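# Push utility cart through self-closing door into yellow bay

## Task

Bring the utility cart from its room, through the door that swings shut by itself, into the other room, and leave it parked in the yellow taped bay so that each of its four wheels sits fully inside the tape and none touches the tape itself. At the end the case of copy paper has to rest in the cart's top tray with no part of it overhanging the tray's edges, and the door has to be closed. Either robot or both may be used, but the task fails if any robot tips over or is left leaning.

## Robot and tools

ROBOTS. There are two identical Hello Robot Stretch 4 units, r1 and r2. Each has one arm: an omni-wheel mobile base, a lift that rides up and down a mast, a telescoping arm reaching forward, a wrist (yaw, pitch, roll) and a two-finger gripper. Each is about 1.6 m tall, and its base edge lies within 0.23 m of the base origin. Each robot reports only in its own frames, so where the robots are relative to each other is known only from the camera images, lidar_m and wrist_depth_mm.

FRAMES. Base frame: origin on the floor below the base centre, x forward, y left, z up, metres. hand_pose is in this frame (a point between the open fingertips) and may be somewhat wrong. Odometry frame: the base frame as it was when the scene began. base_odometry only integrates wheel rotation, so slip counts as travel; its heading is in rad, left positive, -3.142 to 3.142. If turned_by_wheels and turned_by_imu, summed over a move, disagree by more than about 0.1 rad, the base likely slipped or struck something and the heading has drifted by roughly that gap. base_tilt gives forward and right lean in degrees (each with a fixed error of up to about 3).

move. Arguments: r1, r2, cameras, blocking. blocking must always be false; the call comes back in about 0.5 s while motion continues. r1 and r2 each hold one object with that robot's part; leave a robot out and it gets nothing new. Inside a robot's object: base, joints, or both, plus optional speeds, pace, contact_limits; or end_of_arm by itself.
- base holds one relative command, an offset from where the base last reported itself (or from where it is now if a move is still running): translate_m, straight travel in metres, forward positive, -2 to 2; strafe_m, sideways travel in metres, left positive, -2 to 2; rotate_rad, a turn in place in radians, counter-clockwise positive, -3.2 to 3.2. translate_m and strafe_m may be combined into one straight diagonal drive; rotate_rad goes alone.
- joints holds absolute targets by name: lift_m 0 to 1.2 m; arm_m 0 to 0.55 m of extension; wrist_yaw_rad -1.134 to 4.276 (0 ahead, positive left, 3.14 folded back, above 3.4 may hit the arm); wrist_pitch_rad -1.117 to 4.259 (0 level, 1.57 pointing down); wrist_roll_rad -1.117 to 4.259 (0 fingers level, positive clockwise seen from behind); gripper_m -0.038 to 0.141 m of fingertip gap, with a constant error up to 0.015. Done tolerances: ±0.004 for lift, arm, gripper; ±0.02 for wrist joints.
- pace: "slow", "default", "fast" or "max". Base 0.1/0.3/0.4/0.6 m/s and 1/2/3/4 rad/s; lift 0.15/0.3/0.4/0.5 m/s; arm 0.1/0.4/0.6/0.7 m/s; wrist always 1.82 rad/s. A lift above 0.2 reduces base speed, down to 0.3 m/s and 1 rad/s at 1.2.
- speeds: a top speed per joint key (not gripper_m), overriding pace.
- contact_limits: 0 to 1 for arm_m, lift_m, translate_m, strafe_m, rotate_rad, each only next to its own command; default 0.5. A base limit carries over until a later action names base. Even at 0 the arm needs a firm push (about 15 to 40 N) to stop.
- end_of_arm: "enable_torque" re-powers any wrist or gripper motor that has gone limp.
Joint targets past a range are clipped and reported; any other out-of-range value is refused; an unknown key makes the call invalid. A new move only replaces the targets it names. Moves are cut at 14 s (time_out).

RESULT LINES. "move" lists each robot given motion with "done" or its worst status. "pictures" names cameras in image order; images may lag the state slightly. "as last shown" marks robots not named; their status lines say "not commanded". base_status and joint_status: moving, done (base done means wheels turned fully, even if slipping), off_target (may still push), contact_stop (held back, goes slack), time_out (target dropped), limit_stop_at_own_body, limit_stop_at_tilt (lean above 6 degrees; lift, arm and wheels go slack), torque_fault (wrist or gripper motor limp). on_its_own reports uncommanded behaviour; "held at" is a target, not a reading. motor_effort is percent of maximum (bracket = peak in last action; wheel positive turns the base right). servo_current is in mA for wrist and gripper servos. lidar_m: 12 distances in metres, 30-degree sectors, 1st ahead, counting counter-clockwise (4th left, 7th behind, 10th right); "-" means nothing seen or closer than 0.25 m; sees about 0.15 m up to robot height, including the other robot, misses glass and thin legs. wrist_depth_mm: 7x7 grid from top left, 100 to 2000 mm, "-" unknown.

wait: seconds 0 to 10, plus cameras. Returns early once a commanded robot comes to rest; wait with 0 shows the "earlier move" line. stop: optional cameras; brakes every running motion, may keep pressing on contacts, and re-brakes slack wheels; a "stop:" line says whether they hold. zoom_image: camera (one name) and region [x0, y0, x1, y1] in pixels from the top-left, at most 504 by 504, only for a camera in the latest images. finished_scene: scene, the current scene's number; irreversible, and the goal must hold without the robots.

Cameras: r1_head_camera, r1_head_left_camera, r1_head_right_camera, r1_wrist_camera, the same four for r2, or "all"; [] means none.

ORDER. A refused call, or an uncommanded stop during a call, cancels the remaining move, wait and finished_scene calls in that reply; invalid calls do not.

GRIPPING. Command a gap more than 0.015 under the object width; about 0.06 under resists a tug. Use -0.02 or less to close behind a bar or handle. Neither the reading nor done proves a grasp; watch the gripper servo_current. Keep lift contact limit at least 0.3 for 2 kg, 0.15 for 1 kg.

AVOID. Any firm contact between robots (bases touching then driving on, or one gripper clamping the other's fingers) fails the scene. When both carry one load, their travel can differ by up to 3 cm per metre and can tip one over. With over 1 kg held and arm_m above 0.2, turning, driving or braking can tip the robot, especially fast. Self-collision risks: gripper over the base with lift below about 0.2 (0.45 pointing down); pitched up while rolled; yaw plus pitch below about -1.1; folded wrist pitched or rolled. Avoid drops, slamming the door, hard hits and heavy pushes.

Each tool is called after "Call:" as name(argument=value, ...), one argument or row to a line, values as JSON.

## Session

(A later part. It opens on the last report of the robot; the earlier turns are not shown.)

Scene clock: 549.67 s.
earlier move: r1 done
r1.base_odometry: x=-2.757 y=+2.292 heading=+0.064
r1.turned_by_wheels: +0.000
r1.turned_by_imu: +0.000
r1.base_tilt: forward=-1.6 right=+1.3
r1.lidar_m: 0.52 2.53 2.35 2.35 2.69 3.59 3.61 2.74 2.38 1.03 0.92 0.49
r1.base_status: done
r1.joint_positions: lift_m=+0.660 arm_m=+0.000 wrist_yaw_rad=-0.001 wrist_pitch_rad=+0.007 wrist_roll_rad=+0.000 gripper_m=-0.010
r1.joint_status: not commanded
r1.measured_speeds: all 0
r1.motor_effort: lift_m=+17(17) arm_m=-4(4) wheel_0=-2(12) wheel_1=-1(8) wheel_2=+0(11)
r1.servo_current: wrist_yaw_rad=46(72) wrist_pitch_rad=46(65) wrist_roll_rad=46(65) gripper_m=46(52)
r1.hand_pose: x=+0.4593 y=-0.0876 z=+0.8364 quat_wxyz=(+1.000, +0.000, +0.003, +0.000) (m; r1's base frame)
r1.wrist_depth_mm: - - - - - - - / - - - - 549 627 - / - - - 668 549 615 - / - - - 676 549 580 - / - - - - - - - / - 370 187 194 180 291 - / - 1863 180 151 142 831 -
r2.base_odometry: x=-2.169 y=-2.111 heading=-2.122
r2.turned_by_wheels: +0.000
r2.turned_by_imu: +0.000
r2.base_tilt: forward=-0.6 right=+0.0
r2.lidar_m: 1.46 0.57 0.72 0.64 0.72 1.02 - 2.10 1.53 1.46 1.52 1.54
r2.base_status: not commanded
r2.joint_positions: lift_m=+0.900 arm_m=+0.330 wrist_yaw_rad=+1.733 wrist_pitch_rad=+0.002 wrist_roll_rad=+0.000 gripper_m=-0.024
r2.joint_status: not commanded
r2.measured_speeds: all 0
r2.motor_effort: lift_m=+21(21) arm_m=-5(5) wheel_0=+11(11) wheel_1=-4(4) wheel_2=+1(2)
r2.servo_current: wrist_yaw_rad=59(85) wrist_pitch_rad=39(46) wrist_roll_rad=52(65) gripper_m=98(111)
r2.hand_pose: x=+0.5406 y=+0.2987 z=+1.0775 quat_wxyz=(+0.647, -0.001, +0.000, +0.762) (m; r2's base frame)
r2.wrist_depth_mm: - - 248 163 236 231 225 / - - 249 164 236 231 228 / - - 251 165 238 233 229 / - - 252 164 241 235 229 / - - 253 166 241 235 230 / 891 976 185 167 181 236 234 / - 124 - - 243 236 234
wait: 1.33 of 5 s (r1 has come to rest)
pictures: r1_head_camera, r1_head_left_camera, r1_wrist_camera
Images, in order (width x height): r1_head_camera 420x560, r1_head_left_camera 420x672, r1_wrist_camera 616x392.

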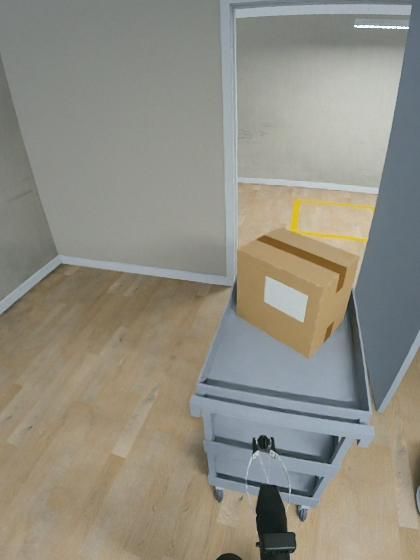

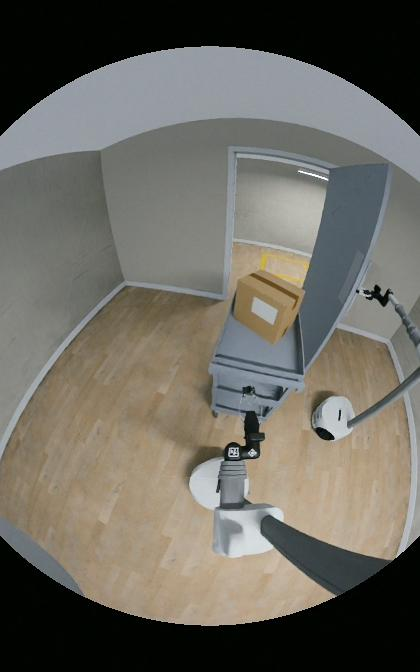

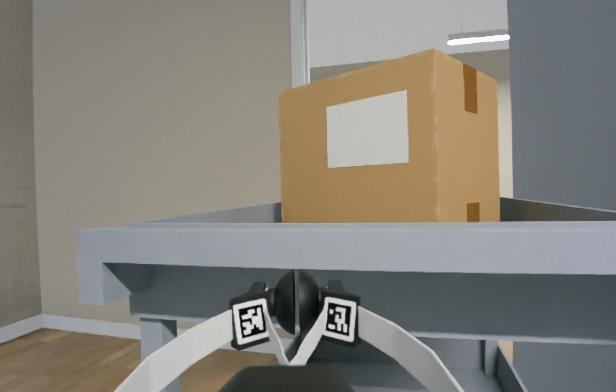

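Call:
move(
  blocking=false,
  r1={"base":{"strafe_m":0.36}},
  cameras=[],
)

Call:
wait(
  seconds=5,
  cameras=[],
)

Call:
move(
  blocking=false,
  r1={"base":{"rotate_rad":-0.38}},
  cameras=[],
)

Call:
wait(
  seconds=5,
  cameras=["r1_head_left_camera","r1_wrist_camera","r1_head_camera"],
)

Scene clock: 565.77 s.
move: r1 moving
r1.base_odometry: x=-2.759 y=+2.329 heading=+0.064
r1.turned_by_wheels: +0.000
r1.turned_by_imu: +0.000
r1.base_tilt: forward=-1.6 right=+1.3
r1.lidar_m: 0.53 2.52 2.31 2.31 2.66 3.58 3.56 2.81 2.40 1.03 0.95 0.50
r1.base_status: strafe_m moving
r1.joint_positions: lift_m=+0.660 arm_m=+0.000 wrist_yaw_rad=-0.001 wrist_pitch_rad=+0.007 wrist_roll_rad=+0.000 gripper_m=-0.010
r1.joint_status: not commanded
r1.measured_speeds: translate_m=-0.001 strafe_m=+0.139 rotate_rad=+0.005 lift_m=+0.000 arm_m=+0.000 wrist_yaw_rad=+0.000 wrist_pitch_rad=+0.000 wrist_roll_rad=+0.000
r1.motor_effort: lift_m=+17(17) arm_m=-4(4) wheel_0=-8(11) wheel_1=+10(11) wheel_2=+1(1)
r1.servo_current: wrist_yaw_rad=46(59) wrist_pitch_rad=52(59) wrist_roll_rad=46(59) gripper_m=39(52)
r1.hand_pose: x=+0.4593 y=-0.0876 z=+0.8364 quat_wxyz=(+1.000, +0.000, +0.003, +0.000) (m; r1's base frame)
r1.wrist_depth_mm: - - - - - - - / - - - - 564 544 - / - - - 699 574 564 - / - - - 676 574 574 - / - 345 - - - - - / - - 188 195 179 301 - / - 1983 171 151 142 831 -
r2: as last shown
r2.base_tilt: forward=-0.6 right=+0.1
r2.lidar_m: 1.48 0.56 0.70 0.66 0.72 1.04 - 2.10 1.54 1.46 1.54 1.55
r2.servo_current: wrist_yaw_rad=65(72) wrist_pitch_rad=39(46) wrist_roll_rad=52(52) gripper_m=98(104)
r2.wrist_depth_mm: - - 248 163 236 231 226 / - - 250 164 237 232 228 / - - 250 166 238 232 228 / - - 251 165 239 234 229 / - - 254 166 242 236 231 / 904 976 185 167 181 236 233 / - 124 - - 242 235 234
pictures: none
No camera images: "cameras" was empty.

Scene clock: 567.80 s.
earlier move: r1 done
r1.base_odometry: x=-2.780 y=+2.652 heading=+0.064
r1.turned_by_wheels: +0.000
r1.turned_by_imu: +0.002
r1.base_tilt: forward=-1.6 right=+1.3
r1.lidar_m: 2.26 2.31 2.02 1.99 2.33 3.50 3.51 3.18 2.73 1.29 0.67 0.60
r1.base_status: done
r1.joint_positions: lift_m=+0.660 arm_m=+0.000 wrist_yaw_rad=-0.001 wrist_pitch_rad=+0.007 wrist_roll_rad=+0.000 gripper_m=-0.010
r1.joint_status: not commanded
r1.measured_speeds: all 0
r1.motor_effort: lift_m=+17(17) arm_m=-4(4) wheel_0=-1(12) wheel_1=+1(12) wheel_2=+0(2)
r1.servo_current: wrist_yaw_rad=46(65) wrist_pitch_rad=46(59) wrist_roll_rad=46(72) gripper_m=46(52)
r1.hand_pose: x=+0.4593 y=-0.0876 z=+0.8364 quat_wxyz=(+1.000, +0.000, +0.003, +0.000) (m; r1's base frame)
r1.wrist_depth_mm: - - - - - - - / - - - - - - 634 / - - - - - 699 615 / - - - - - 699 627 / - - - - - 455 - / - - - 195 - - 357 / - 1983 181 181 152 370 -
r2.base_odometry: x=-2.169 y=-2.111 heading=-2.122
r2.turned_by_wheels: +0.000
r2.turned_by_imu: +0.000
r2.base_tilt: forward=-0.7 right=+0.0
r2.lidar_m: 1.46 0.57 0.70 0.67 0.73 4.54 - 2.10 1.55 1.47 1.52 1.56
r2.base_status: not commanded
r2.joint_positions: lift_m=+0.900 arm_m=+0.330 wrist_yaw_rad=+1.733 wrist_pitch_rad=+0.002 wrist_roll_rad=+0.000 gripper_m=-0.024
r2.joint_status: not commanded
r2.measured_speeds: all 0
r2.motor_effort: lift_m=+21(21) arm_m=-5(5) wheel_0=+11(11) wheel_1=-3(4) wheel_2=+1(2)
r2.servo_current: wrist_yaw_rad=52(78) wrist_pitch_rad=46(46) wrist_roll_rad=46(65) gripper_m=104(111)
r2.hand_pose: x=+0.5406 y=+0.2987 z=+1.0775 quat_wxyz=(+0.647, -0.001, +0.000, +0.762) (m; r2's base frame)
r2.wrist_depth_mm: - - 247 163 236 231 226 / - - 249 164 236 230 227 / - - 250 166 239 233 228 / - - 252 165 240 235 229 / - - 254 166 240 235 230 / - 976 185 167 181 236 232 / - 124 - - 242 236 234
wait: 2.03 of 5 s (r1 has come to rest)
pictures: none
No camera images: "cameras" was empty.

Scene clock: 568.30 s.
move: r1 moving
r1.base_odometry: x=-2.780 y=+2.652 heading=-0.180
r1.turned_by_wheels: -0.244
r1.turned_by_imu: -0.245
r1.base_tilt: forward=-1.6 right=+1.2
r1.lidar_m: 0.59 2.40 2.09 2.00 2.12 2.91 3.55 3.70 2.82 2.72 1.24 0.59
r1.base_status: rotate_rad moving
r1.joint_positions: lift_m=+0.660 arm_m=+0.000 wrist_yaw_rad=-0.001 wrist_pitch_rad=+0.007 wrist_roll_rad=+0.000 gripper_m=-0.010
r1.joint_status: not commanded
r1.measured_speeds: translate_m=+0.001 strafe_m=-0.001 rotate_rad=-0.779 lift_m=+0.000 arm_m=+0.000 wrist_yaw_rad=+0.000 wrist_pitch_rad=+0.000 wrist_roll_rad=+0.000
r1.motor_effort: lift_m=+17(17) arm_m=-4(4) wheel_0=+6(9) wheel_1=+2(8) wheel_2=+4(8)
r1.servo_current: wrist_yaw_rad=59(72) wrist_pitch_rad=46(52) wrist_roll_rad=52(65) gripper_m=39(46)
r1.hand_pose: x=+0.4593 y=-0.0876 z=+0.8364 quat_wxyz=(+1.000, +0.000, +0.003, +0.000) (m; r1's base frame)
r1.wrist_depth_mm: - - - - - - - / - - - - - 661 - / - - - - 741 654 1138 / - - - - 732 654 - / - - - - 351 - - / - - - 195 407 976 - / - 1921 180 180 142 - -
r2: as last shown
r2.lidar_m: 1.46 0.54 0.71 0.67 0.72 4.57 - 2.12 1.53 1.46 1.55 1.55
r2.motor_effort: lift_m=+21(21) arm_m=-5(5) wheel_0=+11(11) wheel_1=-3(4) wheel_2=+1(1)
r2.servo_current: wrist_yaw_rad=72(72) wrist_pitch_rad=46(46) wrist_roll_rad=46(52) gripper_m=98(104)
r2.wrist_depth_mm: - - 248 163 236 232 227 / - - 250 164 236 232 227 / - - 250 166 239 232 229 / - - 252 165 240 234 230 / - - 254 166 242 235 230 / - 991 185 167 181 236 233 / - 124 - - 242 236 234
pictures: none
No camera images: "cameras" was empty.

Scene clock: 568.97 s.
earlier move: r1 done
r1.base_odometry: x=-2.780 y=+2.652 heading=-0.316
r1.turned_by_wheels: -0.136
r1.turned_by_imu: -0.136
r1.base_tilt: forward=-1.6 right=+1.3
r1.lidar_m: 0.60 2.32 2.17 2.00 2.02 2.61 3.56 3.58 2.95 2.71 1.25 0.62
r1.base_status: done
r1.joint_positions: lift_m=+0.660 arm_m=+0.000 wrist_yaw_rad=-0.001 wrist_pitch_rad=+0.007 wrist_roll_rad=+0.000 gripper_m=-0.010
r1.joint_status: not commanded
r1.measured_speeds: all 0
r1.motor_effort: lift_m=+17(17) arm_m=-4(4) wheel_0=+2(9) wheel_1=+2(8) wheel_2=+1(8)
r1.servo_current: wrist_yaw_rad=46(72) wrist_pitch_rad=46(52) wrist_roll_rad=59(65) gripper_m=46(52)
r1.hand_pose: x=+0.4593 y=-0.0876 z=+0.8364 quat_wxyz=(+1.000, +0.000, +0.003, +0.000) (m; r1's base frame)
r1.wrist_depth_mm: - - - - - - - / - - - - 723 1229 - / - - - 778 707 1205 - / - - - 759 707 - - / - - - - - 480 500 / - - - 195 180 - - / - 138 181 151 142 - 1756
r2.base_odometry: x=-2.169 y=-2.111 heading=-2.122
r2.turned_by_wheels: +0.000
r2.turned_by_imu: +0.000
r2.base_tilt: forward=-0.7 right=+0.0
r2.lidar_m: 1.46 0.54 0.71 0.67 0.70 4.53 - 2.11 1.54 1.46 1.52 1.56
r2.base_status: not commanded
r2.joint_positions: lift_m=+0.900 arm_m=+0.330 wrist_yaw_rad=+1.733 wrist_pitch_rad=+0.002 wrist_roll_rad=+0.000 gripper_m=-0.024
r2.joint_status: not commanded
r2.measured_speeds: all 0
r2.motor_effort: lift_m=+21(21) arm_m=-5(6) wheel_0=+11(11) wheel_1=-4(4) wheel_2=+2(2)
r2.servo_current: wrist_yaw_rad=65(78) wrist_pitch_rad=33(46) wrist_roll_rad=52(52) gripper_m=111(111)
r2.hand_pose: x=+0.5406 y=+0.2987 z=+1.0775 quat_wxyz=(+0.647, -0.001, +0.000, +0.762) (m; r2's base frame)
r2.wrist_depth_mm: - - 247 163 236 230 226 / - - 250 164 236 230 227 / - - 250 165 239 233 229 / - - 252 165 240 234 229 / 1430 - 254 166 240 235 232 / 1229 976 185 167 181 236 232 / - 125 - - 242 235 234
wait: 0.67 of 5 s (r1 has come to rest)
pictures: r1_head_camera, r1_head_left_camera, r1_wrist_camera
Images, in order (width x height): r1_head_camera 420x560, r1_head_left_camera 420x672, r1_wrist_camera 616x392.

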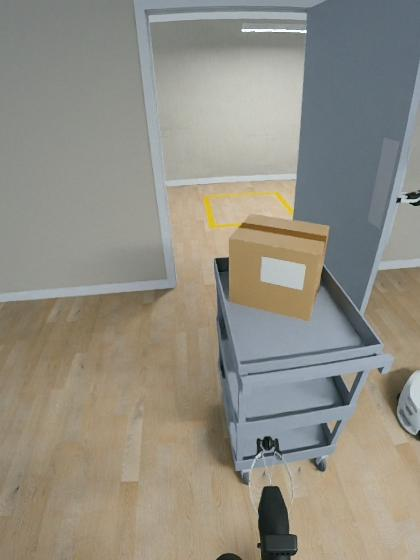

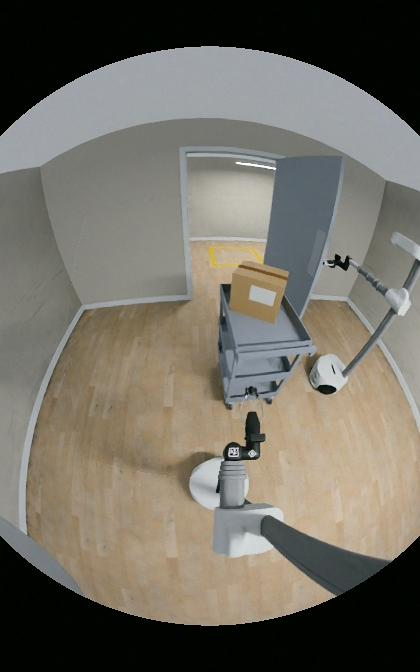

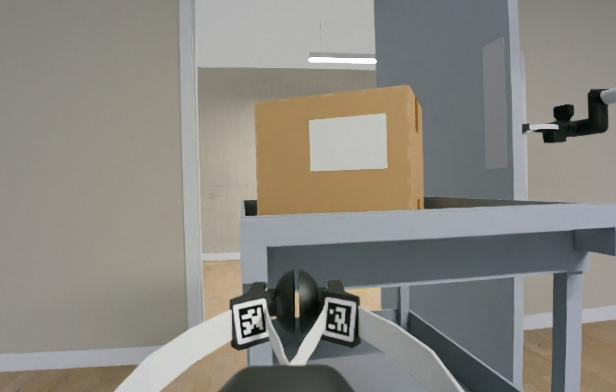

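Call:
move(
  blocking=false,
  r1={"base":{"translate_m":0.52},"pace":"slow"},
  cameras=[],
)

Call:
wait(
  seconds=8,
  cameras=["r1_head_left_camera","r1_wrist_camera","r1_head_camera"],
)

Scene clock: 574.27 s.
move: r1 moving
r1.base_odometry: x=-2.768 y=+2.648 heading=-0.315
r1.turned_by_wheels: +0.000
r1.turned_by_imu: +0.000
r1.base_tilt: forward=-1.6 right=+1.3
r1.lidar_m: 0.59 2.30 2.17 2.02 2.05 2.59 3.56 3.59 2.94 2.71 1.25 0.62
r1.base_status: translate_m moving
r1.joint_positions: lift_m=+0.660 arm_m=+0.000 wrist_yaw_rad=-0.001 wrist_pitch_rad=+0.007 wrist_roll_rad=+0.000 gripper_m=-0.010
r1.joint_status: not commanded
r1.measured_speeds: translate_m=+0.048 strafe_m=+0.000 rotate_rad=-0.001 lift_m=+0.000 arm_m=+0.000 wrist_yaw_rad=+0.000 wrist_pitch_rad=+0.000 wrist_roll_rad=+0.000
r1.motor_effort: lift_m=+17(17) arm_m=-4(4) wheel_0=+5(6) wheel_1=+4(5) wheel_2=-5(6)
r1.servo_current: wrist_yaw_rad=39(59) wrist_pitch_rad=59(59) wrist_roll_rad=52(59) gripper_m=46(52)
r1.hand_pose: x=+0.4593 y=-0.0876 z=+0.8364 quat_wxyz=(+1.000, +0.000, +0.003, +0.000) (m; r1's base frame)
r1.wrist_depth_mm: - - - - - - - / - - - - 715 1182 - / - - - 741 699 1229 - / - - - 750 715 - - / - - - - - - 484 / - - - 194 439 - 512 / - 138 181 151 142 - 517
r2: as last shown
r2.base_tilt: forward=-0.6 right=+0.1
r2.lidar_m: 1.48 0.55 0.70 0.67 0.72 4.54 - 2.12 1.55 1.47 1.53 1.54
r2.motor_effort: lift_m=+21(21) arm_m=-5(5) wheel_0=+11(11) wheel_1=-3(4) wheel_2=+1(1)
r2.servo_current: wrist_yaw_rad=65(78) wrist_pitch_rad=33(46) wrist_roll_rad=52(52) gripper_m=98(104)
r2.wrist_depth_mm: - - 249 163 236 232 226 / - - 250 164 236 232 227 / - - 252 165 239 234 228 / - - 252 165 240 235 229 / - - 254 166 242 235 231 / 1229 976 185 167 181 235 232 / - 125 - - 242 236 233
pictures: none
No camera images: "cameras" was empty.

Scene clock: 580.23 s.
earlier move: r1 done
r1.base_odometry: x=-2.286 y=+2.491 heading=-0.315
r1.turned_by_wheels: +0.000
r1.turned_by_imu: +0.000
r1.base_tilt: forward=-1.6 right=+1.3
r1.lidar_m: 0.40 1.76 2.21 2.07 2.10 2.70 4.13 4.10 2.85 1.07 0.99 0.47
r1.base_status: done
r1.joint_positions: lift_m=+0.660 arm_m=+0.000 wrist_yaw_rad=-0.001 wrist_pitch_rad=+0.009 wrist_roll_rad=+0.000 gripper_m=-0.010
r1.joint_status: not commanded
r1.measured_speeds: all 0
r1.motor_effort: lift_m=+17(17) arm_m=+4(4) wheel_0=+6(9) wheel_1=+3(8) wheel_2=-1(8)
r1.servo_current: wrist_yaw_rad=52(72) wrist_pitch_rad=52(65) wrist_roll_rad=52(65) gripper_m=46(52)
r1.hand_pose: x=+0.4592 y=-0.0876 z=+0.8359 quat_wxyz=(+1.000, +0.000, +0.004, +0.000) (m; r1's base frame)
r1.wrist_depth_mm: - - - - - - - / - - - 544 488 - - / - - 1537 544 492 - - / - - 597 544 496 661 - / - - 232 544 - - - / 167 191 182 186 240 245 250 / - 168 231 179 149 246 -
r2.base_odometry: x=-2.169 y=-2.111 heading=-2.122
r2.turned_by_wheels: +0.000
r2.turned_by_imu: +0.001
r2.base_tilt: forward=-0.6 right=+0.1
r2.lidar_m: 1.46 0.56 0.73 0.72 1.02 4.54 - 2.09 1.51 1.46 1.55 1.53
r2.base_status: not commanded
r2.joint_positions: lift_m=+0.900 arm_m=+0.330 wrist_yaw_rad=+1.733 wrist_pitch_rad=+0.002 wrist_roll_rad=+0.000 gripper_m=-0.024
r2.joint_status: not commanded
r2.measured_speeds: all 0
r2.motor_effort: lift_m=+21(21) arm_m=-5(5) wheel_0=+11(11) wheel_1=-3(4) wheel_2=+1(2)
r2.servo_current: wrist_yaw_rad=78(85) wrist_pitch_rad=39(46) wrist_roll_rad=46(59) gripper_m=91(111)
r2.hand_pose: x=+0.5406 y=+0.2987 z=+1.0775 quat_wxyz=(+0.647, -0.001, +0.000, +0.762) (m; r2's base frame)
r2.wrist_depth_mm: - - 248 162 236 231 226 / - - 248 164 236 231 227 / - - 251 166 240 233 228 / - - 252 164 240 233 229 / - 1229 253 166 242 236 230 / - - 185 167 181 236 233 / - 1205 255 - 242 234 234
wait: 5.97 of 8 s (r1 has come to rest)
pictures: r1_head_camera, r1_head_left_camera, r1_wrist_camera
Images, in order (width x height): r1_head_camera 420x560, r1_head_left_camera 420x672, r1_wrist_camera 616x392.

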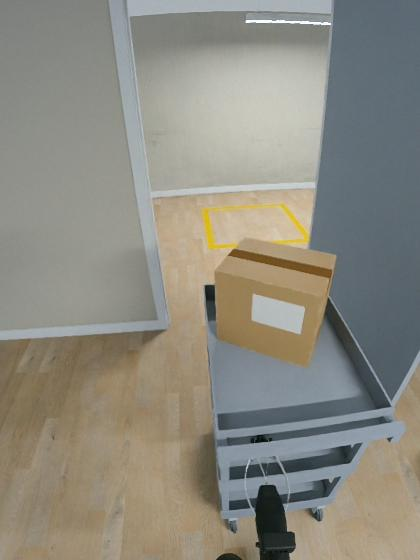

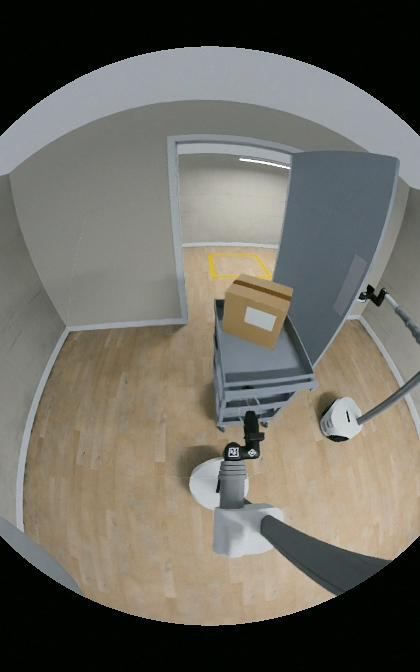

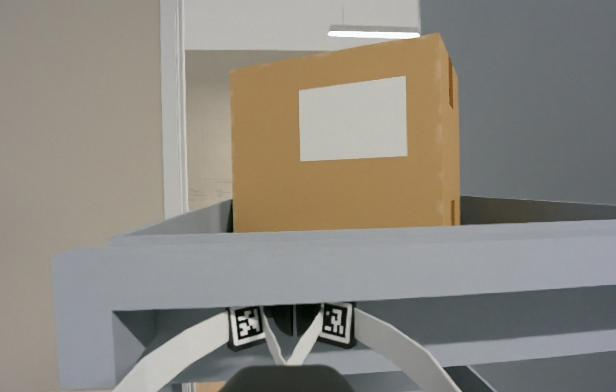

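Call:
move(
  blocking=false,
  r1={"base":{"translate_m":0.32,"strafe_m":0.06},"pace":"slow"},
  cameras=[],
)

Call:
wait(
  seconds=8,
  cameras=["r1_head_left_camera","r1_wrist_camera","r1_head_camera"],
)

Scene clock: 588.93 s.
move: r1 moving
r1.base_odometry: x=-2.273 y=+2.489 heading=-0.315
r1.turned_by_wheels: +0.000
r1.turned_by_imu: +0.000
r1.base_tilt: forward=-1.6 right=+1.3
r1.lidar_m: 0.43 1.78 2.24 2.06 2.08 2.67 4.10 4.12 2.87 1.02 0.99 0.46
r1.base_status: translate_m moving; strafe_m moving
r1.joint_positions: lift_m=+0.660 arm_m=+0.000 wrist_yaw_rad=-0.001 wrist_pitch_rad=+0.009 wrist_roll_rad=+0.000 gripper_m=-0.010
r1.joint_status: not commanded
r1.measured_speeds: translate_m=+0.049 strafe_m=+0.010 rotate_rad=+0.000 lift_m=+0.000 arm_m=+0.000 wrist_yaw_rad=+0.000 wrist_pitch_rad=+0.000 wrist_roll_rad=+0.000
r1.motor_effort: lift_m=+17(17) arm_m=+4(4) wheel_0=+8(8) wheel_1=+6(9) wheel_2=-7(8)
r1.servo_current: wrist_yaw_rad=39(65) wrist_pitch_rad=52(59) wrist_roll_rad=46(59) gripper_m=39(46)
r1.hand_pose: x=+0.4592 y=-0.0876 z=+0.8359 quat_wxyz=(+1.000, +0.000, +0.004, +0.000) (m; r1's base frame)
r1.wrist_depth_mm: - - - - - - - / - - - 544 484 - - / - - 1537 539 488 - - / - - 603 544 488 661 - / - 227 231 539 - - - / 165 193 183 187 240 244 248 / 167 167 230 184 140 246 -
r2: as last shown
r2.turned_by_imu: +0.000
r2.base_tilt: forward=-0.7 right=+0.0
r2.lidar_m: 1.46 0.56 0.74 0.70 1.04 4.53 - 2.09 1.52 1.48 1.54 1.57
r2.servo_current: wrist_yaw_rad=72(85) wrist_pitch_rad=46(46) wrist_roll_rad=46(59) gripper_m=98(111)
r2.wrist_depth_mm: - - 247 163 236 230 225 / - - 249 165 236 231 227 / - - 251 166 238 233 229 / - - 252 164 241 235 229 / - 1205 254 166 241 235 231 / - - 185 167 181 236 233 / - 1160 255 - 242 235 234
pictures: none
No camera images: "cameras" was empty.

Scene clock: 592.97 s.
earlier move: r1 done
r1.base_odometry: x=-1.963 y=+2.449 heading=-0.315
r1.turned_by_wheels: +0.000
r1.turned_by_imu: +0.000
r1.base_tilt: forward=-1.6 right=+1.3
r1.lidar_m: 0.38 1.43 1.86 2.05 2.06 2.62 - 4.30 2.90 0.99 0.95 0.46
r1.base_status: done
r1.joint_positions: lift_m=+0.660 arm_m=+0.000 wrist_yaw_rad=-0.001 wrist_pitch_rad=+0.009 wrist_roll_rad=+0.000 gripper_m=-0.010
r1.joint_status: not commanded
r1.measured_speeds: all 0
r1.motor_effort: lift_m=+17(17) arm_m=+4(4) wheel_0=+3(8) wheel_1=+4(9) wheel_2=-3(8)
r1.servo_current: wrist_yaw_rad=39(72) wrist_pitch_rad=59(65) wrist_roll_rad=39(72) gripper_m=46(52)
r1.hand_pose: x=+0.4592 y=-0.0876 z=+0.8359 quat_wxyz=(+1.000, +0.000, +0.004, +0.000) (m; r1's base frame)
r1.wrist_depth_mm: - - - - - - - / - 1182 - 544 488 549 - / - 1205 - 549 488 549 - / - 1205 - 554 496 544 - / - - 233 544 - - - / - 193 185 187 238 243 245 / - 171 185 180 150 243 -
r2.base_odometry: x=-2.169 y=-2.111 heading=-2.122
r2.turned_by_wheels: +0.000
r2.turned_by_imu: +0.001
r2.base_tilt: forward=-0.7 right=+0.1
r2.lidar_m: 1.47 0.55 0.85 1.01 3.37 4.53 - 2.11 1.52 1.46 1.55 1.56
r2.base_status: not commanded
r2.joint_positions: lift_m=+0.900 arm_m=+0.330 wrist_yaw_rad=+1.733 wrist_pitch_rad=+0.002 wrist_roll_rad=+0.000 gripper_m=-0.024
r2.joint_status: not commanded
r2.measured_speeds: all 0
r2.motor_effort: lift_m=+21(21) arm_m=-5(6) wheel_0=+11(12) wheel_1=-4(4) wheel_2=+1(2)
r2.servo_current: wrist_yaw_rad=72(85) wrist_pitch_rad=39(46) wrist_roll_rad=46(59) gripper_m=104(111)
r2.hand_pose: x=+0.5406 y=+0.2987 z=+1.0775 quat_wxyz=(+0.647, -0.001, +0.000, +0.762) (m; r2's base frame)
r2.wrist_depth_mm: - - 247 163 236 231 225 / - - 249 165 236 231 227 / - - 251 166 240 232 229 / - - 253 165 239 234 229 / - - 253 166 241 236 230 / - - 184 167 181 236 233 / - - 256 - 242 235 234
wait: 4.03 of 8 s (r1 has come to rest)
pictures: r1_head_camera, r1_head_left_camera, r1_wrist_camera
Images, in order (width x height): r1_head_camera 420x560, r1_head_left_camera 420x672, r1_wrist_camera 616x392.

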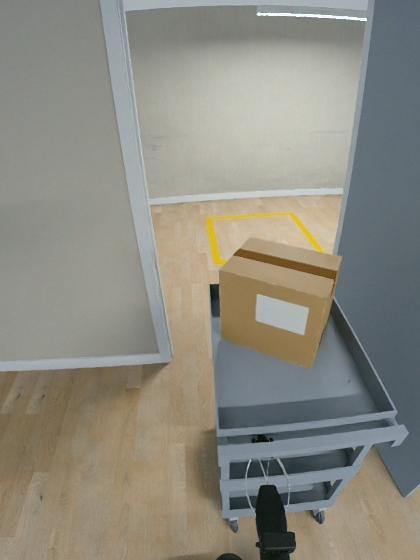

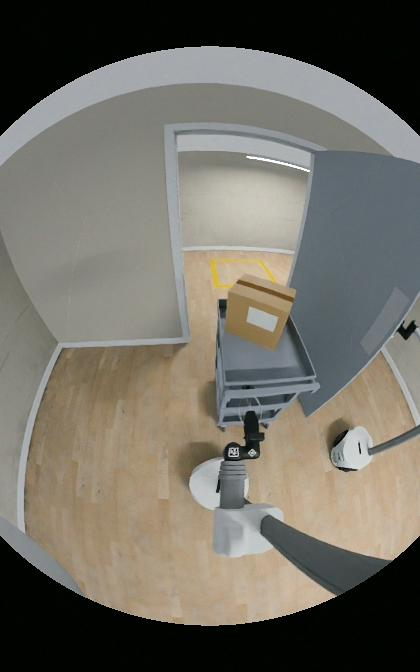

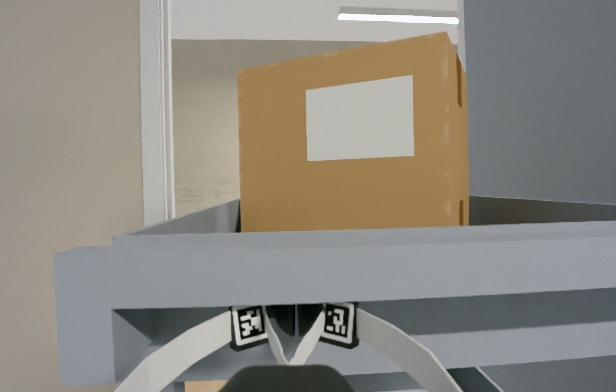

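Call:
move(
  blocking=false,
  r1={"base":{"translate_m":-0.07}},
  cameras=[],
)

Call:
wait(
  seconds=4,
  cameras=[],
)

Call:
move(
  blocking=false,
  r1={"base":{"strafe_m":0.075}},
  cameras=[],
)

Call:
wait(
  seconds=4,
  cameras=[],
)

Call:
move(
  blocking=false,
  r1={"base":{"translate_m":0.3},"pace":"slow"},
  cameras=["r1_wrist_camera"],
)

Call:
wait(
  seconds=8,
  cameras=["r1_head_left_camera","r1_wrist_camera","r1_head_camera"],
)

Scene clock: 617.63 s.
move: r1 moving
r1.base_odometry: x=-1.993 y=+2.458 heading=-0.315
r1.turned_by_wheels: +0.000
r1.turned_by_imu: +0.000
r1.base_tilt: forward=-1.5 right=+1.3
r1.lidar_m: 0.43 1.48 1.92 2.04 2.07 2.66 - 4.35 2.89 0.99 0.97 0.46
r1.base_status: translate_m moving
r1.joint_positions: lift_m=+0.660 arm_m=+0.000 wrist_yaw_rad=+0.000 wrist_pitch_rad=+0.009 wrist_roll_rad=+0.000 gripper_m=-0.010
r1.joint_status: not commanded
r1.measured_speeds: translate_m=-0.121 strafe_m=+0.001 rotate_rad=+0.000 lift_m=+0.000 arm_m=+0.000 wrist_yaw_rad=+0.000 wrist_pitch_rad=+0.000 wrist_roll_rad=+0.000
r1.motor_effort: lift_m=+17(17) arm_m=-4(4) wheel_0=-7(8) wheel_1=-6(8) wheel_2=+12(12)
r1.servo_current: wrist_yaw_rad=33(52) wrist_pitch_rad=52(59) wrist_roll_rad=39(65) gripper_m=46(52)
r1.hand_pose: x=+0.4593 y=-0.0875 z=+0.8359 quat_wxyz=(+1.000, +0.000, +0.004, +0.000) (m; r1's base frame)
r1.wrist_depth_mm: - 1229 - - - - - / - 1255 - 564 500 - - / - - - 569 504 597 - / - - - 569 504 484 - / - - - - - - - / - 189 248 194 256 262 265 / - 189 162 173 142 262 -
r2: as last shown
r2.turned_by_imu: +0.000
r2.lidar_m: 1.47 0.56 0.82 1.01 3.41 4.55 - 2.12 1.54 1.45 1.52 1.55
r2.motor_effort: lift_m=+21(21) arm_m=-5(5) wheel_0=+11(11) wheel_1=-3(4) wheel_2=+1(2)
r2.servo_current: wrist_yaw_rad=65(78) wrist_pitch_rad=46(46) wrist_roll_rad=52(52) gripper_m=98(111)
r2.wrist_depth_mm: - - 247 163 236 230 225 / - - 249 164 236 231 227 / - - 250 165 239 232 228 / - - 252 165 239 234 229 / - - 254 166 241 236 231 / - - 186 167 181 236 232 / - - 255 - 242 236 232
pictures: none
No camera images: "cameras" was empty.

Scene clock: 618.50 s.
earlier move: r1 done
r1.base_odometry: x=-2.030 y=+2.470 heading=-0.315
r1.turned_by_wheels: +0.000
r1.turned_by_imu: +0.000
r1.base_tilt: forward=-1.5 right=+1.3
r1.lidar_m: 0.42 1.54 1.94 2.01 2.07 2.62 - 4.30 2.91 0.99 1.00 0.47
r1.base_status: done
r1.joint_positions: lift_m=+0.660 arm_m=+0.000 wrist_yaw_rad=+0.000 wrist_pitch_rad=+0.009 wrist_roll_rad=+0.000 gripper_m=-0.010
r1.joint_status: not commanded
r1.measured_speeds: all 0
r1.motor_effort: lift_m=+17(17) arm_m=-4(4) wheel_0=-2(8) wheel_1=-2(8) wheel_2=-1(12)
r1.servo_current: wrist_yaw_rad=39(65) wrist_pitch_rad=52(65) wrist_roll_rad=52(65) gripper_m=46(52)
r1.hand_pose: x=+0.4593 y=-0.0875 z=+0.8358 quat_wxyz=(+1.000, +0.000, +0.004, +0.000) (m; r1's base frame)
r1.wrist_depth_mm: - - - - - - - / - - - 569 517 - - / - - - 574 517 - - / - 1255 627 580 521 - - / - - - - - - - / - 198 257 194 179 276 - / - 139 172 153 141 - -
r2.base_odometry: x=-2.169 y=-2.111 heading=-2.122
r2.turned_by_wheels: +0.000
r2.turned_by_imu: +0.000
r2.base_tilt: forward=-0.6 right=+0.0
r2.lidar_m: 1.46 0.59 0.83 1.00 3.41 4.56 - 2.10 1.53 1.46 1.54 1.55
r2.base_status: not commanded
r2.joint_positions: lift_m=+0.900 arm_m=+0.330 wrist_yaw_rad=+1.733 wrist_pitch_rad=+0.002 wrist_roll_rad=+0.000 gripper_m=-0.024
r2.joint_status: not commanded
r2.measured_speeds: all 0
r2.motor_effort: lift_m=+21(21) arm_m=-5(5) wheel_0=+11(11) wheel_1=-4(4) wheel_2=+1(2)
r2.servo_current: wrist_yaw_rad=85(85) wrist_pitch_rad=46(46) wrist_roll_rad=46(59) gripper_m=104(111)
r2.hand_pose: x=+0.5406 y=+0.2987 z=+1.0775 quat_wxyz=(+0.647, -0.001, +0.000, +0.762) (m; r2's base frame)
r2.wrist_depth_mm: - - 247 162 236 230 227 / - - 249 165 237 232 227 / - - 251 165 238 233 228 / - - 252 165 239 235 229 / - - 253 165 241 235 230 / - - 186 167 181 236 233 / - - 257 - 243 235 233
wait: 0.87 of 4 s (r1 has come to rest)
pictures: none
No camera images: "cameras" was empty.

Scene clock: 619.00 s.
move: r1 moving
r1.base_odometry: x=-2.018 y=+2.505 heading=-0.315
r1.turned_by_wheels: +0.000
r1.turned_by_imu: +0.000
r1.base_tilt: forward=-1.6 right=+1.3
r1.lidar_m: 0.42 1.51 1.94 2.00 2.01 2.61 - 4.35 2.97 1.00 0.66 0.48
r1.base_status: strafe_m moving
r1.joint_positions: lift_m=+0.660 arm_m=+0.000 wrist_yaw_rad=+0.000 wrist_pitch_rad=+0.009 wrist_roll_rad=+0.000 gripper_m=-0.010
r1.joint_status: not commanded
r1.measured_speeds: translate_m=+0.001 strafe_m=+0.140 rotate_rad=-0.008 lift_m=+0.000 arm_m=+0.000 wrist_yaw_rad=+0.000 wrist_pitch_rad=+0.000 wrist_roll_rad=+0.000
r1.motor_effort: lift_m=+17(17) arm_m=-4(4) wheel_0=-12(13) wheel_1=+8(10) wheel_2=-1(1)
r1.servo_current: wrist_yaw_rad=59(59) wrist_pitch_rad=59(65) wrist_roll_rad=33(65) gripper_m=46(46)
r1.hand_pose: x=+0.4593 y=-0.0875 z=+0.8358 quat_wxyz=(+1.000, +0.000, +0.004, +0.000) (m; r1's base frame)
r1.wrist_depth_mm: - - - - - - - / - - - 580 525 - - / - - - 580 525 - - / - - - 585 530 - - / - - - - - - - / - 196 200 201 181 279 - / - 197 168 163 146 - -
r2: as last shown
r2.base_tilt: forward=-0.6 right=+0.1
r2.lidar_m: 1.47 0.55 0.82 1.04 3.39 4.54 - 2.10 1.51 1.46 1.53 1.54
r2.motor_effort: lift_m=+21(21) arm_m=-5(6) wheel_0=+11(11) wheel_1=-4(4) wheel_2=+1(2)
r2.servo_current: wrist_yaw_rad=72(85) wrist_pitch_rad=33(46) wrist_roll_rad=46(59) gripper_m=98(104)
r2.wrist_depth_mm: - - 247 163 236 230 226 / - - 249 165 237 230 227 / - - 251 166 239 234 228 / - - 252 165 239 235 230 / - - 254 166 241 236 230 / - - 185 167 181 236 233 / - - 256 - 242 235 233
pictures: none
No camera images: "cameras" was empty.

Scene clock: 619.83 s.
earlier move: r1 done
r1.base_odometry: x=-2.006 y=+2.542 heading=-0.315
r1.turned_by_wheels: +0.000
r1.turned_by_imu: +0.000
r1.base_tilt: forward=-1.6 right=+1.3
r1.lidar_m: 0.49 1.50 1.97 1.96 1.99 2.54 - 4.38 2.99 1.07 0.64 0.45
r1.base_status: done
r1.joint_positions: lift_m=+0.660 arm_m=+0.000 wrist_yaw_rad=-0.001 wrist_pitch_rad=+0.009 wrist_roll_rad=+0.000 gripper_m=-0.010
r1.joint_status: not commanded
r1.measured_speeds: all 0
r1.motor_effort: lift_m=+17(17) arm_m=-4(4) wheel_0=-2(13) wheel_1=+0(10) wheel_2=+0(1)
r1.servo_current: wrist_yaw_rad=33(59) wrist_pitch_rad=52(65) wrist_roll_rad=46(65) gripper_m=39(52)
r1.hand_pose: x=+0.4592 y=-0.0879 z=+0.8358 quat_wxyz=(+1.000, +0.000, +0.004, -0.001) (m; r1's base frame)
r1.wrist_depth_mm: - - - - - - - / - - - 603 535 504 - / - - - 597 539 504 - / - - - 609 539 517 - / - - 1281 - - - - / - - 200 194 180 274 - / - - 169 152 141 - -
r2.base_odometry: x=-2.169 y=-2.111 heading=-2.122
r2.turned_by_wheels: +0.000
r2.turned_by_imu: +0.000
r2.base_tilt: forward=-0.6 right=+0.0
r2.lidar_m: 1.47 0.57 0.81 1.10 3.41 4.54 - 2.11 1.53 1.45 1.54 1.55
r2.base_status: not commanded
r2.joint_positions: lift_m=+0.900 arm_m=+0.330 wrist_yaw_rad=+1.733 wrist_pitch_rad=+0.002 wrist_roll_rad=+0.000 gripper_m=-0.024
r2.joint_status: not commanded
r2.measured_speeds: all 0
r2.motor_effort: lift_m=+21(21) arm_m=-5(6) wheel_0=+11(12) wheel_1=-4(4) wheel_2=+1(2)
r2.servo_current: wrist_yaw_rad=65(85) wrist_pitch_rad=39(46) wrist_roll_rad=52(65) gripper_m=104(111)
r2.hand_pose: x=+0.5406 y=+0.2987 z=+1.0775 quat_wxyz=(+0.647, -0.001, +0.000, +0.762) (m; r2's base frame)
r2.wrist_depth_mm: - - 247 163 237 230 225 / - - 248 164 236 231 227 / - - 251 166 239 232 229 / - - 252 165 239 234 229 / - - 253 166 241 235 229 / - - 185 167 181 236 232 / - - 256 - 242 235 234
wait: 0.83 of 4 s (r1 has come to rest)
pictures: none
No camera images: "cameras" was empty.

Scene clock: 620.33 s.
move: r1 moving
r1.base_odometry: x=-1.995 y=+2.538 heading=-0.315
r1.turned_by_wheels: +0.000
r1.turned_by_imu: +0.000
r1.base_tilt: forward=-1.6 right=+1.3
r1.lidar_m: 0.45 1.52 1.94 1.95 2.00 2.54 - 4.37 3.00 1.06 0.62 0.45
r1.base_status: translate_m moving
r1.joint_positions: lift_m=+0.660 arm_m=+0.000 wrist_yaw_rad=-0.001 wrist_pitch_rad=+0.009 wrist_roll_rad=+0.000 gripper_m=-0.010
r1.joint_status: not commanded
r1.measured_speeds: translate_m=+0.049 strafe_m=+0.000 rotate_rad=+0.001 lift_m=+0.000 arm_m=+0.000 wrist_yaw_rad=+0.000 wrist_pitch_rad=+0.000 wrist_roll_rad=+0.000
r1.motor_effort: lift_m=+17(17) arm_m=-4(4) wheel_0=+7(8) wheel_1=+4(5) wheel_2=-7(8)
r1.servo_current: wrist_yaw_rad=72(72) wrist_pitch_rad=52(65) wrist_roll_rad=52(65) gripper_m=46(46)
r1.hand_pose: x=+0.4592 y=-0.0879 z=+0.8358 quat_wxyz=(+1.000, +0.000, +0.004, -0.001) (m; r1's base frame)
r1.wrist_depth_mm: - - - - - 500 - / - - - 585 530 488 - / - - - 597 530 500 - / - - - 597 535 496 - / - - 1255 - - - - / - - 190 189 258 264 - / - - 178 152 142 264 -
r2: as last shown
r2.base_tilt: forward=-0.7 right=+0.1
r2.lidar_m: 1.47 0.56 0.84 1.07 3.38 4.56 - 2.13 1.50 1.45 1.52 1.53
r2.motor_effort: lift_m=+21(21) arm_m=-5(5) wheel_0=+11(11) wheel_1=-3(4) wheel_2=+1(2)
r2.servo_current: wrist_yaw_rad=72(72) wrist_pitch_rad=39(46) wrist_roll_rad=52(59) gripper_m=104(104)
r2.wrist_depth_mm: - - 248 163 236 230 226 / - - 249 164 236 231 227 / - - 251 165 238 232 229 / - - 252 165 240 234 230 / - - 253 166 240 236 230 / - - 185 167 181 237 233 / - - 255 - 243 234 233
pictures: r1_wrist_camera
Images, in order (width x height): r1_wrist_camera 616x392.

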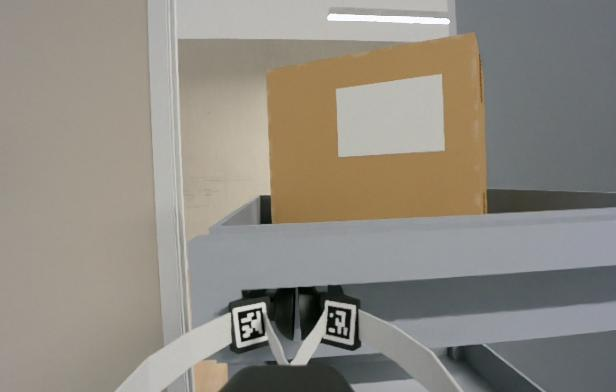

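Scene clock: 624.13 s.
earlier move: r1 done
r1.base_odometry: x=-1.721 y=+2.449 heading=-0.314
r1.turned_by_wheels: +0.000
r1.turned_by_imu: +0.001
r1.base_tilt: forward=-1.6 right=+1.3
r1.lidar_m: 0.39 1.20 1.54 1.99 2.02 2.60 - 4.41 2.96 1.08 0.54 0.42
r1.base_status: done
r1.joint_positions: lift_m=+0.660 arm_m=+0.000 wrist_yaw_rad=-0.001 wrist_pitch_rad=+0.009 wrist_roll_rad=+0.000 gripper_m=-0.010
r1.joint_status: not commanded
r1.measured_speeds: all 0
r1.motor_effort: lift_m=+17(17) arm_m=+5(5) wheel_0=+6(11) wheel_1=+3(7) wheel_2=+0(12)
r1.servo_current: wrist_yaw_rad=46(72) wrist_pitch_rad=52(65) wrist_roll_rad=59(65) gripper_m=46(52)
r1.hand_pose: x=+0.4591 y=-0.0876 z=+0.8358 quat_wxyz=(+1.000, +0.000, +0.004, +0.000) (m; r1's base frame)
r1.wrist_depth_mm: - - - - - - - / - - - 559 488 445 - / - - - 574 484 449 - / - - - 569 488 452 - / - 245 240 559 - - - / 186 224 187 187 228 225 222 / 186 200 182 187 148 224 222
r2.base_odometry: x=-2.169 y=-2.111 heading=-2.122
r2.turned_by_wheels: +0.000
r2.turned_by_imu: +0.001
r2.base_tilt: forward=-0.7 right=+0.0
r2.lidar_m: 1.47 0.55 1.02 1.08 3.42 4.54 - 2.14 1.55 1.44 1.51 1.53
r2.base_status: not commanded
r2.joint_positions: lift_m=+0.900 arm_m=+0.330 wrist_yaw_rad=+1.733 wrist_pitch_rad=+0.002 wrist_roll_rad=+0.000 gripper_m=-0.024
r2.joint_status: not commanded
r2.measured_speeds: all 0
r2.motor_effort: lift_m=+21(21) arm_m=-5(6) wheel_0=+11(11) wheel_1=-3(4) wheel_2=+1(2)
r2.servo_current: wrist_yaw_rad=65(78) wrist_pitch_rad=39(52) wrist_roll_rad=46(59) gripper_m=98(111)
r2.hand_pose: x=+0.5406 y=+0.2987 z=+1.0775 quat_wxyz=(+0.647, -0.001, +0.000, +0.762) (m; r2's base frame)
r2.wrist_depth_mm: - - 248 163 236 231 226 / - - 248 164 238 230 228 / - - 250 166 238 232 229 / - - 252 165 240 234 229 / - - 254 166 241 236 230 / - - 185 167 181 236 233 / - - 256 - 242 235 233
wait: 3.80 of 8 s (r1 has come to rest)
pictures: r1_head_camera, r1_head_left_camera, r1_wrist_camera
Images, in order (width x height): r1_head_camera 420x560, r1_head_left_camera 420x672, r1_wrist_camera 616x392.

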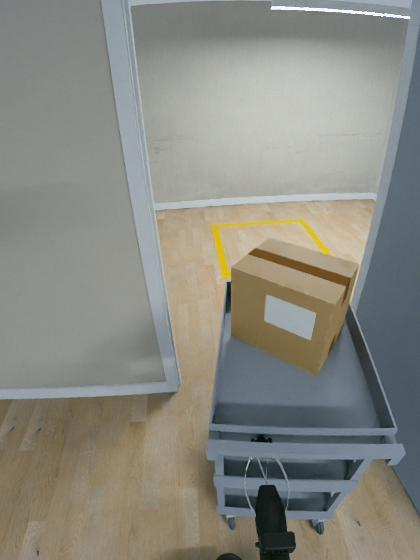

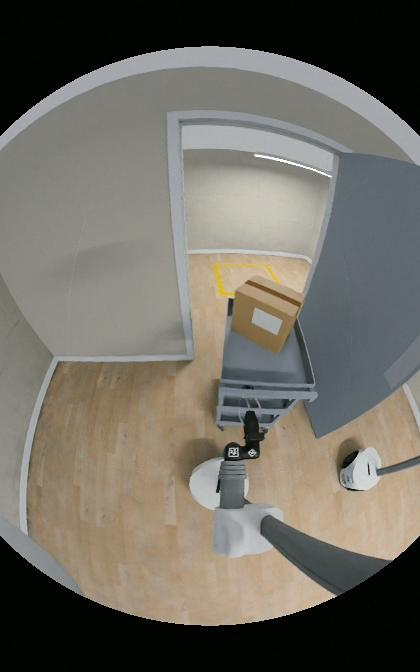

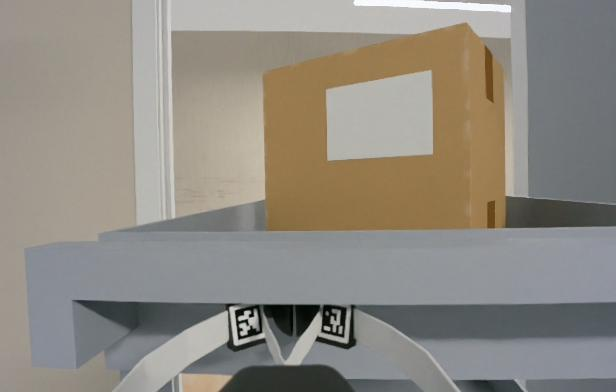

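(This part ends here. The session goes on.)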